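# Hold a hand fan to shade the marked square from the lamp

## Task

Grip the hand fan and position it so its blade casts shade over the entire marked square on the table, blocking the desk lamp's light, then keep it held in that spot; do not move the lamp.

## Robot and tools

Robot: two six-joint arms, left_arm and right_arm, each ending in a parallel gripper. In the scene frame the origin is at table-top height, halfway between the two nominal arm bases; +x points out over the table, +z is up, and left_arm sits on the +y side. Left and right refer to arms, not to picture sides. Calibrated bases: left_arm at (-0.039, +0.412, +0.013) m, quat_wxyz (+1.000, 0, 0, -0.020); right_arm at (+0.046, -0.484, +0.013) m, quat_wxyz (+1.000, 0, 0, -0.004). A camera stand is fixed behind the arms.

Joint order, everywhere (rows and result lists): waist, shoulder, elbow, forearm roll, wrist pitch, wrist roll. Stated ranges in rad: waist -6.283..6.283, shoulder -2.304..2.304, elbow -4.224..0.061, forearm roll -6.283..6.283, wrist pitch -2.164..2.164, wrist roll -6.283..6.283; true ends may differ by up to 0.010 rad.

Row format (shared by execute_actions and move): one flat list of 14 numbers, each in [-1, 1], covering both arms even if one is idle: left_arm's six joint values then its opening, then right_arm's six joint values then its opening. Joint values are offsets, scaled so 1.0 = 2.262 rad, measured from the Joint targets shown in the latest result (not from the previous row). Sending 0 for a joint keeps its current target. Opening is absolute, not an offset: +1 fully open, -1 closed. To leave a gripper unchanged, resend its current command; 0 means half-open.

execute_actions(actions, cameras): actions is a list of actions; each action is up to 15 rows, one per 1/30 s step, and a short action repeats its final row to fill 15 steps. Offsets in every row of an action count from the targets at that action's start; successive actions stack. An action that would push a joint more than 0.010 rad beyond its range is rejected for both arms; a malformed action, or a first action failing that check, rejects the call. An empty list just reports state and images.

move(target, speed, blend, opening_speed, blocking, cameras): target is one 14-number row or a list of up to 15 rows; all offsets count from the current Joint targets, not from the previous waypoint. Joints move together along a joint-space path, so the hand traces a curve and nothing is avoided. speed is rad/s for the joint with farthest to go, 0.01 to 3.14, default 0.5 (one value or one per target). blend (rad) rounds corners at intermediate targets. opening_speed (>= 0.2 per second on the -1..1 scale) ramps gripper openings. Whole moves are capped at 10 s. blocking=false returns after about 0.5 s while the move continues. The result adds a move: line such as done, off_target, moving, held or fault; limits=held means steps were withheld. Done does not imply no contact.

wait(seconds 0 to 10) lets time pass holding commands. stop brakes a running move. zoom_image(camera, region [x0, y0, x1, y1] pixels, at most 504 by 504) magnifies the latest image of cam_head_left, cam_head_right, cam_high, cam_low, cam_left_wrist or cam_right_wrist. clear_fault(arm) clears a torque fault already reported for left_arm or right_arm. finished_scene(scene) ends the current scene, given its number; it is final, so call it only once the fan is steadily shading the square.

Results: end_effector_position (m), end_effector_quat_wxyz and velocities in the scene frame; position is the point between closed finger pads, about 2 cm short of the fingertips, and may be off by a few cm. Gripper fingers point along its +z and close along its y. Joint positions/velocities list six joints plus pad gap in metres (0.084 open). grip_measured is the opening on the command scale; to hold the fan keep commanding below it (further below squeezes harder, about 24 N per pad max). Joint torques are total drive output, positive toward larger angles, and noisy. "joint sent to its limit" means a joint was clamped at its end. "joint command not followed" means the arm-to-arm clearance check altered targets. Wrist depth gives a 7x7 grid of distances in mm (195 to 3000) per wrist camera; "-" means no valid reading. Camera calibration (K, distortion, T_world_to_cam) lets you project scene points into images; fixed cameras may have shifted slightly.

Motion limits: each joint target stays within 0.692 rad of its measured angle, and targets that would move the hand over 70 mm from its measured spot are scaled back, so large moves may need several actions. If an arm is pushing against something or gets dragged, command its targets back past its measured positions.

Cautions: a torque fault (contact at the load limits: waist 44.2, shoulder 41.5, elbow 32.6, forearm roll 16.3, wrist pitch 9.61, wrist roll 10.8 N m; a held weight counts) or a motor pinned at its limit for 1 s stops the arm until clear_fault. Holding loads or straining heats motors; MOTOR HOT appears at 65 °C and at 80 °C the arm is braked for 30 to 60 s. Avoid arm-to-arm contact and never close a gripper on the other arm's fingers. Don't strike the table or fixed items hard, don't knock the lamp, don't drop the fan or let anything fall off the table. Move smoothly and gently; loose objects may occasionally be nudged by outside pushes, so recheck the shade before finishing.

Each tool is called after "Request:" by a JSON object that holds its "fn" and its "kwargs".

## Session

Request:
{"fn": "execute_actions", "kwargs": {"actions": []}}

Scene clock: 0.00 s.
left_arm: end_effector_position=(+0.3592, -0.0062, +0.1911) grip_measured=+1.00 end_effector_quat_wxyz=(-0.003, -0.432, +0.790, -0.436) | right_arm: end_effector_position=(+0.5495, -0.5709, +0.2885) grip_measured=+1.00 end_effector_quat_wxyz=(+0.208, +0.784, -0.376, +0.447)
Joint positions: left_arm=[-0.643 -0.434 -0.634 0.474 0.72 0.949 0.084] | right_arm=[0.21 -0.22 -0.588 -1.816 -0.898 2.733 0.084]
Joint velocities: within noise
Joint torques (N m): no reading
Wrist depth (mm): cam_left_wrist=[2533 - 788 622 490 399 339 / 2268 2779 748 574 465 366 322 / 2041 2311 689 530 423 350 291 / 1868 2088 618 488 397 331 289 / 1698 1965 575 462 380 320 275 / 1560 1782 528 430 357 304 267 / 1461 1651 498 403 339 296 265] | cam_right_wrist=[1128 1325 1611 2017 2629 2422 1549 / 1169 1381 1686 2170 2817 2544 2295 / 1219 1449 1799 2367 2646 2075 1882 / 1269 1505 1873 2200 2217 2119 1861 / 1307 1575 1829 1897 1913 1911 1922 / 1376 1558 1621 1609 1615 1628 1630 / 1386 1395 1408 510 1408 1416 1419]
Joint targets: left_arm=[-0.643 -0.434 -0.634 0.474 0.720 0.949] | right_arm=[0.210 -0.220 -0.588 -1.816 -0.898 2.733]
Tool commands: left_gripper/opening=+1.0 right_gripper/opening=+1.0
camera_calibration:
cam_left_wrist: T_world_to_cam=[[-0.703507, 0.236421, -0.670211, 0.41351], [0.608631, 0.687336, -0.396406, -0.0725773], [0.366941, -0.686785, -0.627439, 0.112449], [0, 0, 0, 1]] pos_world=[0.293818, 0.0293507, 0.318924]
cam_right_wrist: T_world_to_cam=[[-0.783677, -0.621131, 0.00679588, 0.105697], [-0.325091, 0.400795, -0.856551, 0.7206], [0.529306, -0.673469, -0.516018, -0.402452], [0, 0, 0, 1]] pos_world=[0.530114, -0.4942, 0.40884]

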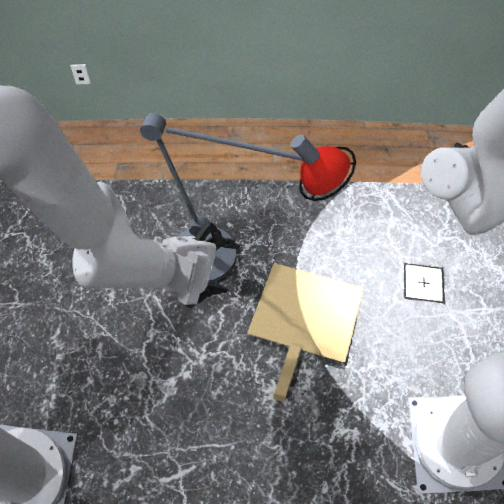

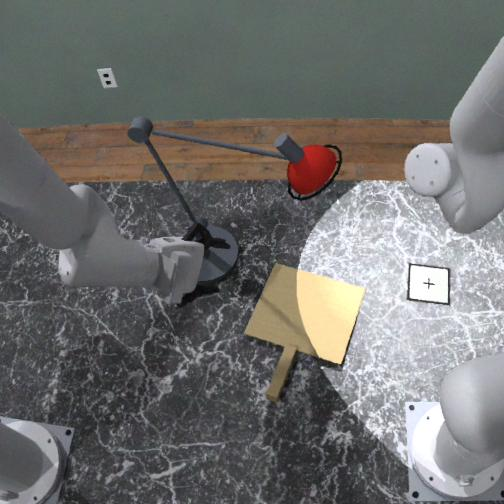

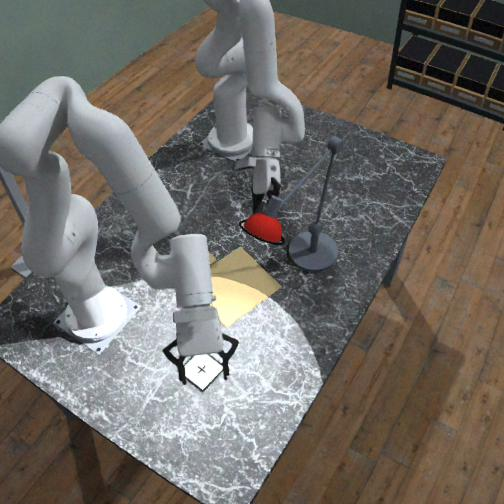

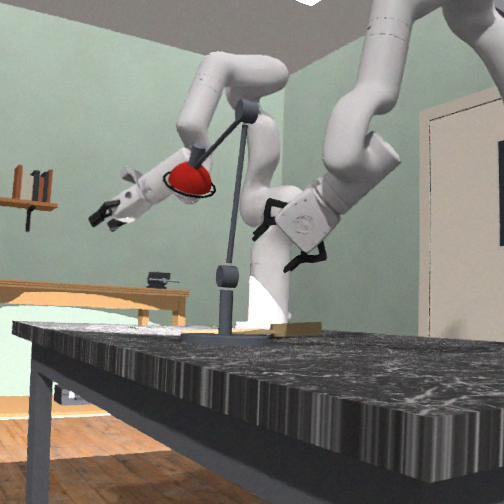

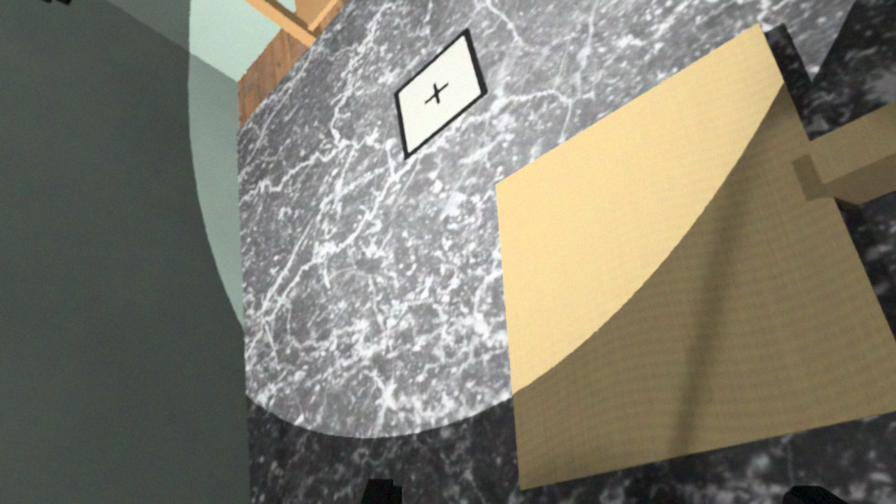

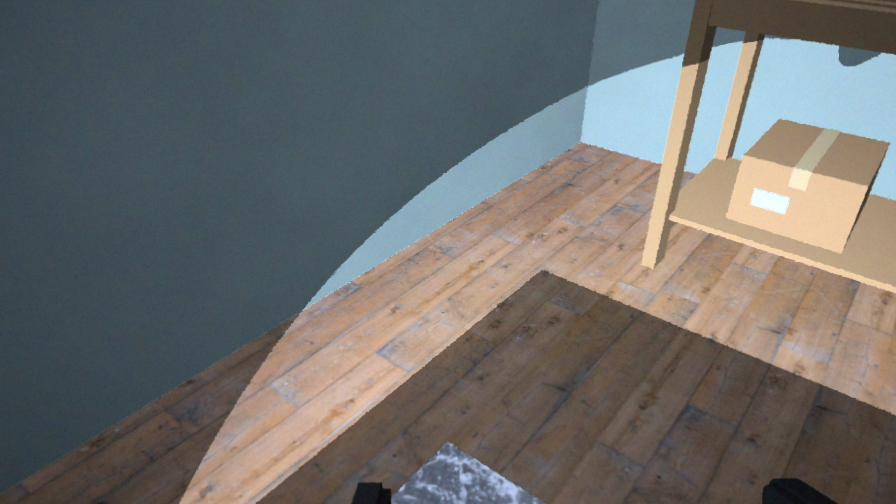

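Request:
{"fn": "move", "kwargs": {"target": [[0,0.0371,0.1256,0,0,0,1,0,0.1459,0.0456,0.8028,0.1340,-0.5928,1],[0.1326,0.0371,0.1256,0,0,0,1,0.3802,0.1459,0.0456,0.8028,0.1340,-0.5928,1],[0.1326,0.0371,0.1256,0,0,0,1,0.3802,-0.0373,-0.0225,0.8028,0.2491,-0.5928,1]], "speed": 1.2, "blend": 0.2}}

Scene clock: 21.90 s.
left_arm: end_effector_position=(+0.3299, +0.1844, +0.1331) grip_measured=+1.00 end_effector_quat_wxyz=(+0.016, -0.580, +0.735, -0.352) | right_arm: end_effector_position=(+0.2400, -0.1365, +0.1514) grip_measured=+1.00 end_effector_quat_wxyz=(+0.000, +0.986, -0.165, +0.000)
Joint positions: left_arm=[-0.344 -0.35 -0.35 0.474 0.72 0.949 0.084] | right_arm=[1.07 -0.304 -0.639 0 -0.334 1.392 0.084]
Joint velocities: within noise
Joint torques (N m): left_arm=[0.34 37.37 -8.73 -0.07 1.48 -0.19] | right_arm=[2.34 16.1 -17.79 0.9 0.44 -0.1]
Wrist depth (mm): cam_left_wrist=[1775 610 503 411 344 315 283 / 1683 560 466 391 343 303 272 / 1617 514 430 368 323 288 259 / 1503 448 379 342 305 274 247 / 253 276 340 320 293 263 239 / 470 408 330 305 278 251 229 / 442 401 320 295 265 241 220] | cam_right_wrist=[272 273 270 272 273 275 283 / 273 274 268 270 271 274 284 / 273 275 266 267 269 271 284 / 273 274 264 266 267 268 284 / 273 274 263 264 266 267 285 / 273 275 277 278 281 282 285 / 273 275 276 278 280 282 285]
Joint targets: left_arm=[-0.344 -0.350 -0.350 0.474 0.720 0.949] | right_arm=[1.070 -0.304 -0.639 0.000 -0.334 1.392]
move: done
camera_calibration:
cam_left_wrist: T_world_to_cam=[[-0.852718, 0.0626755, -0.518598, 0.370084], [0.304538, 0.866255, -0.396054, -0.141481], [0.424415, -0.495655, -0.757759, 0.180853], [0, 0, 0, 1]] pos_world=[0.281907, 0.189004, 0.272933]
cam_right_wrist: T_world_to_cam=[[-0.317795, -0.947986, 0.0181411, -0.0242649], [-0.948119, 0.317901, 0.00320909, 0.336456], [-0.00880926, -0.0161801, -0.99983, 0.275301], [0, 0, 0, 1]] pos_world=[0.313714, -0.125508, 0.274615]

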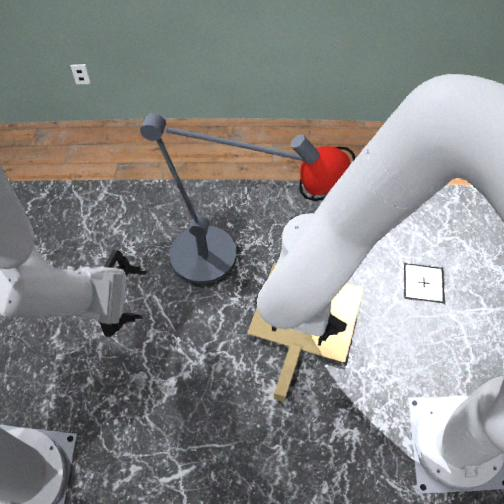

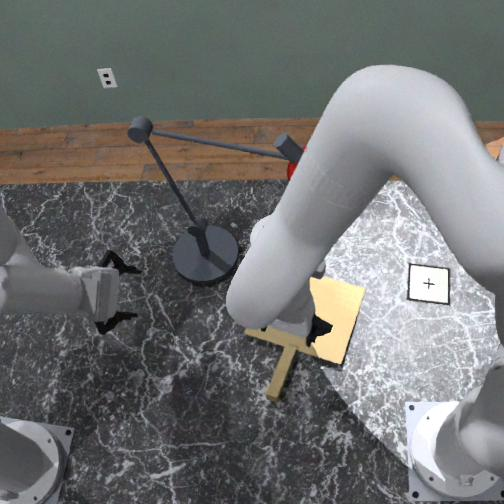

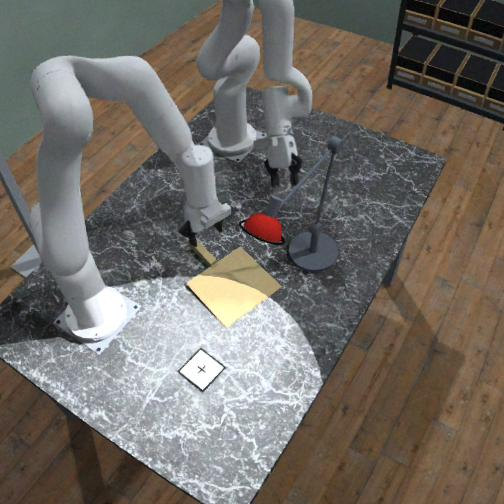

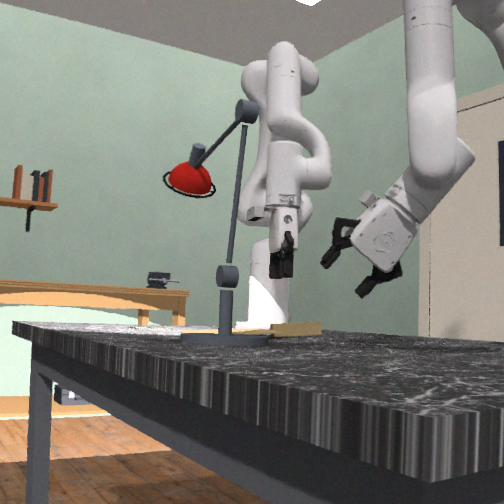

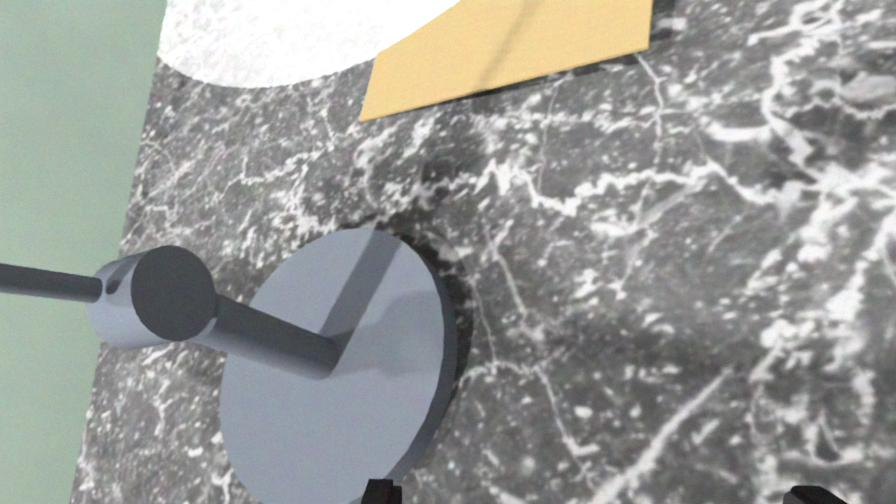

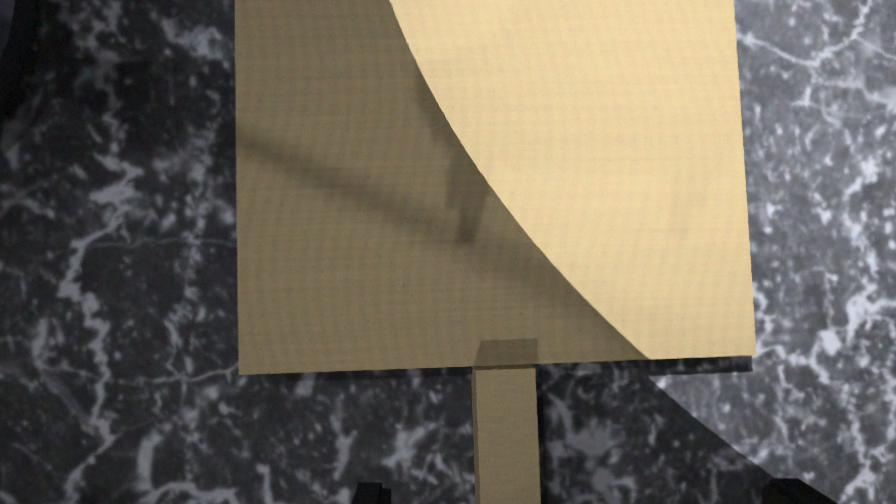

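Request:
{"fn": "move", "kwargs": {"target": [0,0,0,0,0,0,1,0.0013,-0.1447,-0.0215,0,0.1228,-0.0146,1], "speed": 0.4, "cameras": ["cam_right_wrist"]}}

Request:
{"fn": "move", "kwargs": {"target": [0,0,0,0,0,0,1,0,0,0,0,0,0,-0.9], "opening_speed": 1.2, "cameras": ["cam_low","cam_right_wrist"]}}

Scene clock: 30.13 s.
left_arm: end_effector_position=(+0.3299, +0.1844, +0.1331) grip_measured=+1.00 end_effector_quat_wxyz=(+0.016, -0.580, +0.735, -0.352) | right_arm: end_effector_position=(+0.2415, -0.1313, +0.0302) grip_measured=+1.00 end_effector_quat_wxyz=(+0.000, +0.989, -0.147, +0.000)
Joint positions: left_arm=[-0.344 -0.35 -0.35 0.474 0.72 0.949 0.084] | right_arm=[1.073 -0.631 -0.688 0 -0.057 1.359 0.084]
Joint velocities: within noise
Joint torques (N m): left_arm=[1.97 33.23 -12.76 -0.04 1.4 -0.13] | right_arm=[2.23 18.92 -12.88 0.63 0.52 -0.08]
Wrist depth (mm): cam_left_wrist=[1793 608 501 410 345 315 283 / 1693 563 465 390 343 303 271 / 1621 513 429 368 323 288 259 / 1536 448 380 341 307 274 248 / 252 276 340 320 292 263 239 / 470 409 330 305 278 251 228 / 442 400 321 295 265 241 220] | cam_right_wrist=[- - - - - - - / - - - - - - - / - - - - - - - / - - - - - - - / - - - - - - - / - - - - - - - / - - - - - - -]
Joint targets: left_arm=[-0.344 -0.350 -0.350 0.474 0.720 0.949] | right_arm=[1.073 -0.631 -0.688 0.000 -0.057 1.359]
move: done
camera_calibration:
cam_right_wrist: T_world_to_cam=[[-0.283585, -0.958758, 0.019063, -0.0263047], [-0.958908, 0.283697, 0.00336617, 0.334785], [-0.00863546, -0.0173251, -0.999813, 0.154167], [0, 0, 0, 1]] pos_world=[0.3149, -0.117526, 0.153513]
Images, in order (width x height): cam_right_wrist 896x504.

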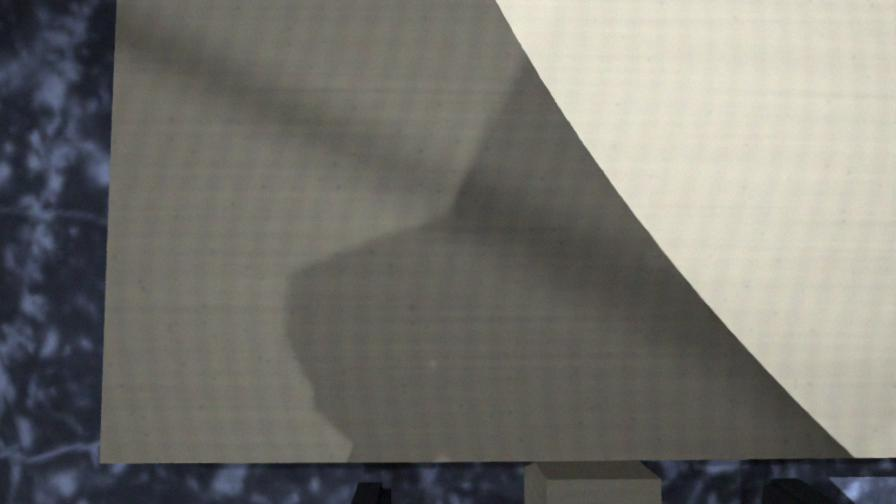

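Scene clock: 31.93 s.
left_arm: end_effector_position=(+0.3299, +0.1844, +0.1331) grip_measured=+1.00 end_effector_quat_wxyz=(+0.016, -0.580, +0.735, -0.352) | right_arm: end_effector_position=(+0.2415, -0.1313, +0.0302) grip_measured=-0.46 end_effector_quat_wxyz=(+0.000, +0.989, -0.147, +0.000)
Joint positions: left_arm=[-0.344 -0.35 -0.35 0.474 0.72 0.949 0.084] | right_arm=[1.073 -0.631 -0.688 0 -0.057 1.359 0.024]
Joint velocities: within noise
Joint torques (N m): left_arm=[1.35 32.72 -13.96 -0.03 1.6 -0.16] | right_arm=[1.13 20.98 -10.57 0.67 0.38 0.22]
Wrist depth (mm): cam_left_wrist=[1810 607 499 410 345 315 282 / 1689 563 465 391 343 304 271 / 1615 514 429 368 322 287 259 / 1512 446 380 342 306 274 248 / 253 276 341 321 292 263 239 / 470 408 331 305 278 251 229 / 442 401 321 295 265 241 221] | cam_right_wrist=[- - - - - - - / - - - - - - - / - - - - - - - / - - - - - - - / - - - - - - - / - - - - - - - / - - - - - - -]
Joint targets: left_arm=[-0.344 -0.350 -0.350 0.474 0.720 0.949] | right_arm=[1.073 -0.631 -0.688 0.000 -0.057 1.359]
move: done
camera_calibration:
cam_right_wrist: T_world_to_cam=[[-0.283466, -0.958793, 0.0190623, -0.0263447], [-0.958944, 0.283577, 0.00336836, 0.334782], [-0.00863521, -0.0173249, -0.999813, 0.154067], [0, 0, 0, 1]] pos_world=[0.3149, -0.117526, 0.153413]
Images, in order (width x height): cam_low 504x504, cam_right_wrist 896x504.

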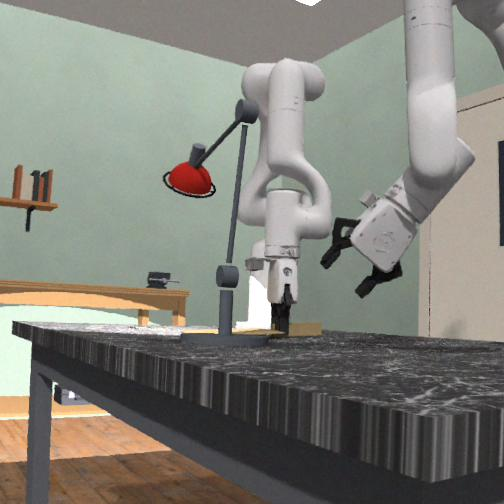

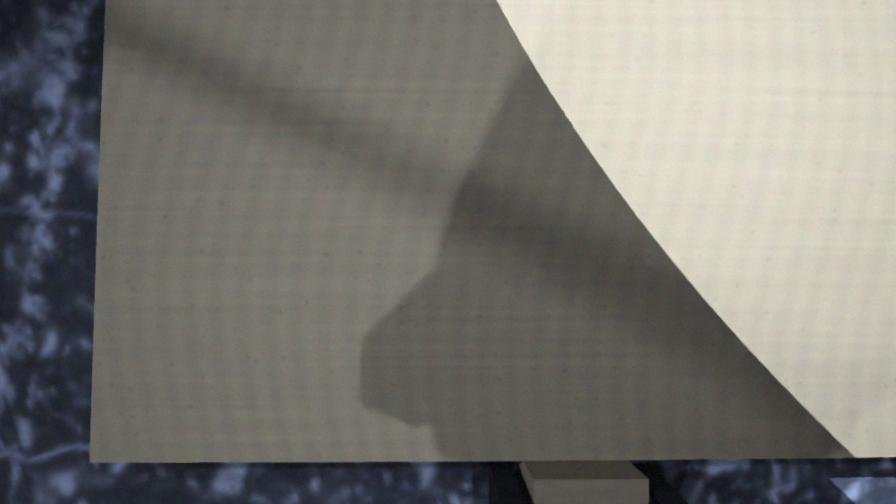

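Request:
{"fn": "move", "kwargs": {"target": [[0,0,0,0,0,0,1,0,0.0961,0.0149,0,-0.0812,0,-0.9],[0,0,0,0,0,0,1,-0.3304,0.1519,0.1237,0,-0.0282,-0.4603,-0.9]], "speed": [0.3,0.5], "blend": 0.04, "cameras": ["cam_head_left","cam_high","cam_low"]}}

Request:
{"fn": "zoom_image", "kwargs": {"camera": "cam_high", "region": [110, 260, 330, 480]}}

Request:
{"fn": "zoom_image", "kwargs": {"camera": "cam_head_left", "region": [320, 180, 504, 364]}}

Scene clock: 37.67 s.
left_arm: end_effector_position=(+0.3299, +0.1844, +0.1331) grip_measured=+1.00 end_effector_quat_wxyz=(+0.016, -0.580, +0.735, -0.352) | right_arm: end_effector_position=(+0.3407, -0.3877, +0.1012) grip_measured=-0.46 end_effector_quat_wxyz=(+0.000, +1.000, -0.001, +0.000)
Joint positions: left_arm=[-0.344 -0.35 -0.35 0.474 0.72 0.949 0.084] | right_arm=[0.326 -0.288 -0.408 0 -0.12 0.318 0.024]
Joint velocities: within noise
Joint torques (N m): left_arm=[0.87 28.46 -15.56 0.11 1.55 -0.06] | right_arm=[-4.12 33.2 -7.65 0.42 0.54 -0.15]
Wrist depth (mm): cam_left_wrist=[1828 612 501 420 361 317 283 / 1714 562 466 395 343 304 272 / 1595 514 429 369 322 287 259 / 1525 448 378 342 306 274 248 / 252 277 340 320 292 263 239 / 471 409 331 304 278 250 229 / 442 401 321 295 266 241 221] | cam_right_wrist=[- - - - - - - / - - - - - - - / - - - - - - - / - - - - - - - / - - - - - - - / - - - - - - - / 227 228 229 - - 232 234]
Joint targets: left_arm=[-0.344 -0.350 -0.350 0.474 0.720 0.949] | right_arm=[0.326 -0.288 -0.408 0.000 -0.120 0.318]
move: done
Images, in order (width x height): cam_head_left 504x504, cam_high 504x504, cam_low 504x504.

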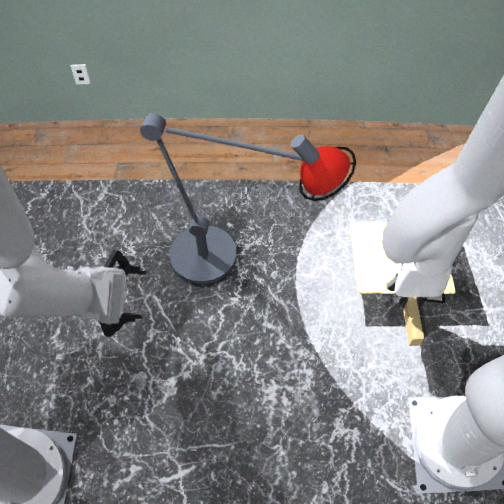

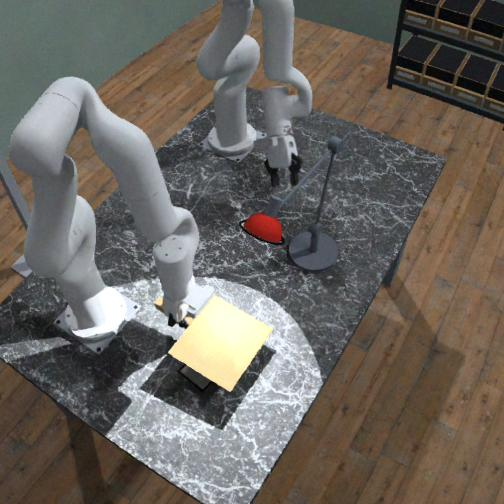

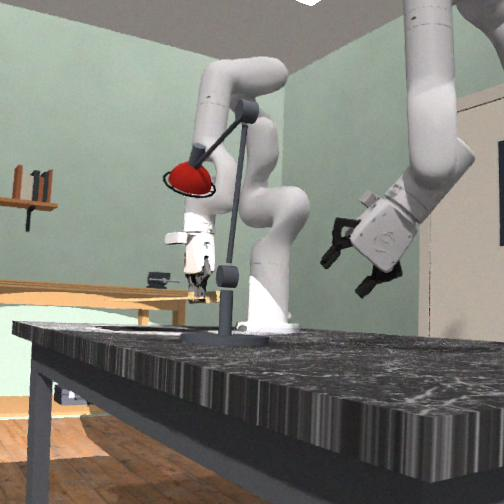

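Scaled by 2.291 from the camera's 504x504 image, which has a finer 720x720 frame.

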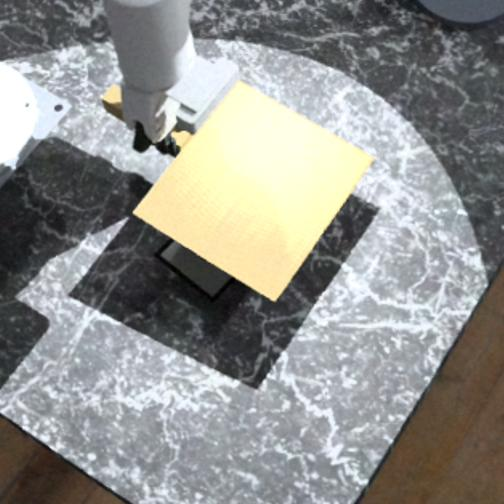

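Scaled by 2.739 from the camera's 504x504 image, which has a finer 720x720 frame.

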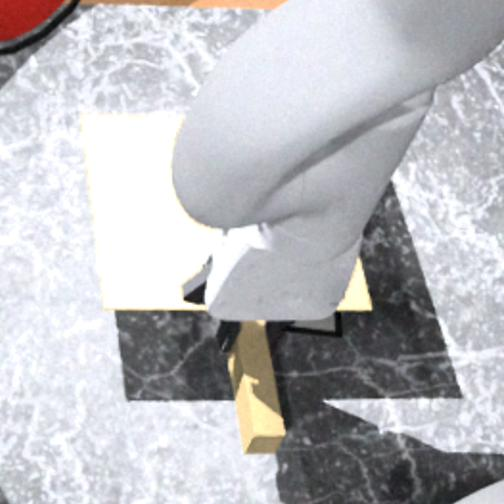

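Request:
{"fn": "finished_scene", "kwargs": {"scene": 2}}

The scene is finished: the task was done.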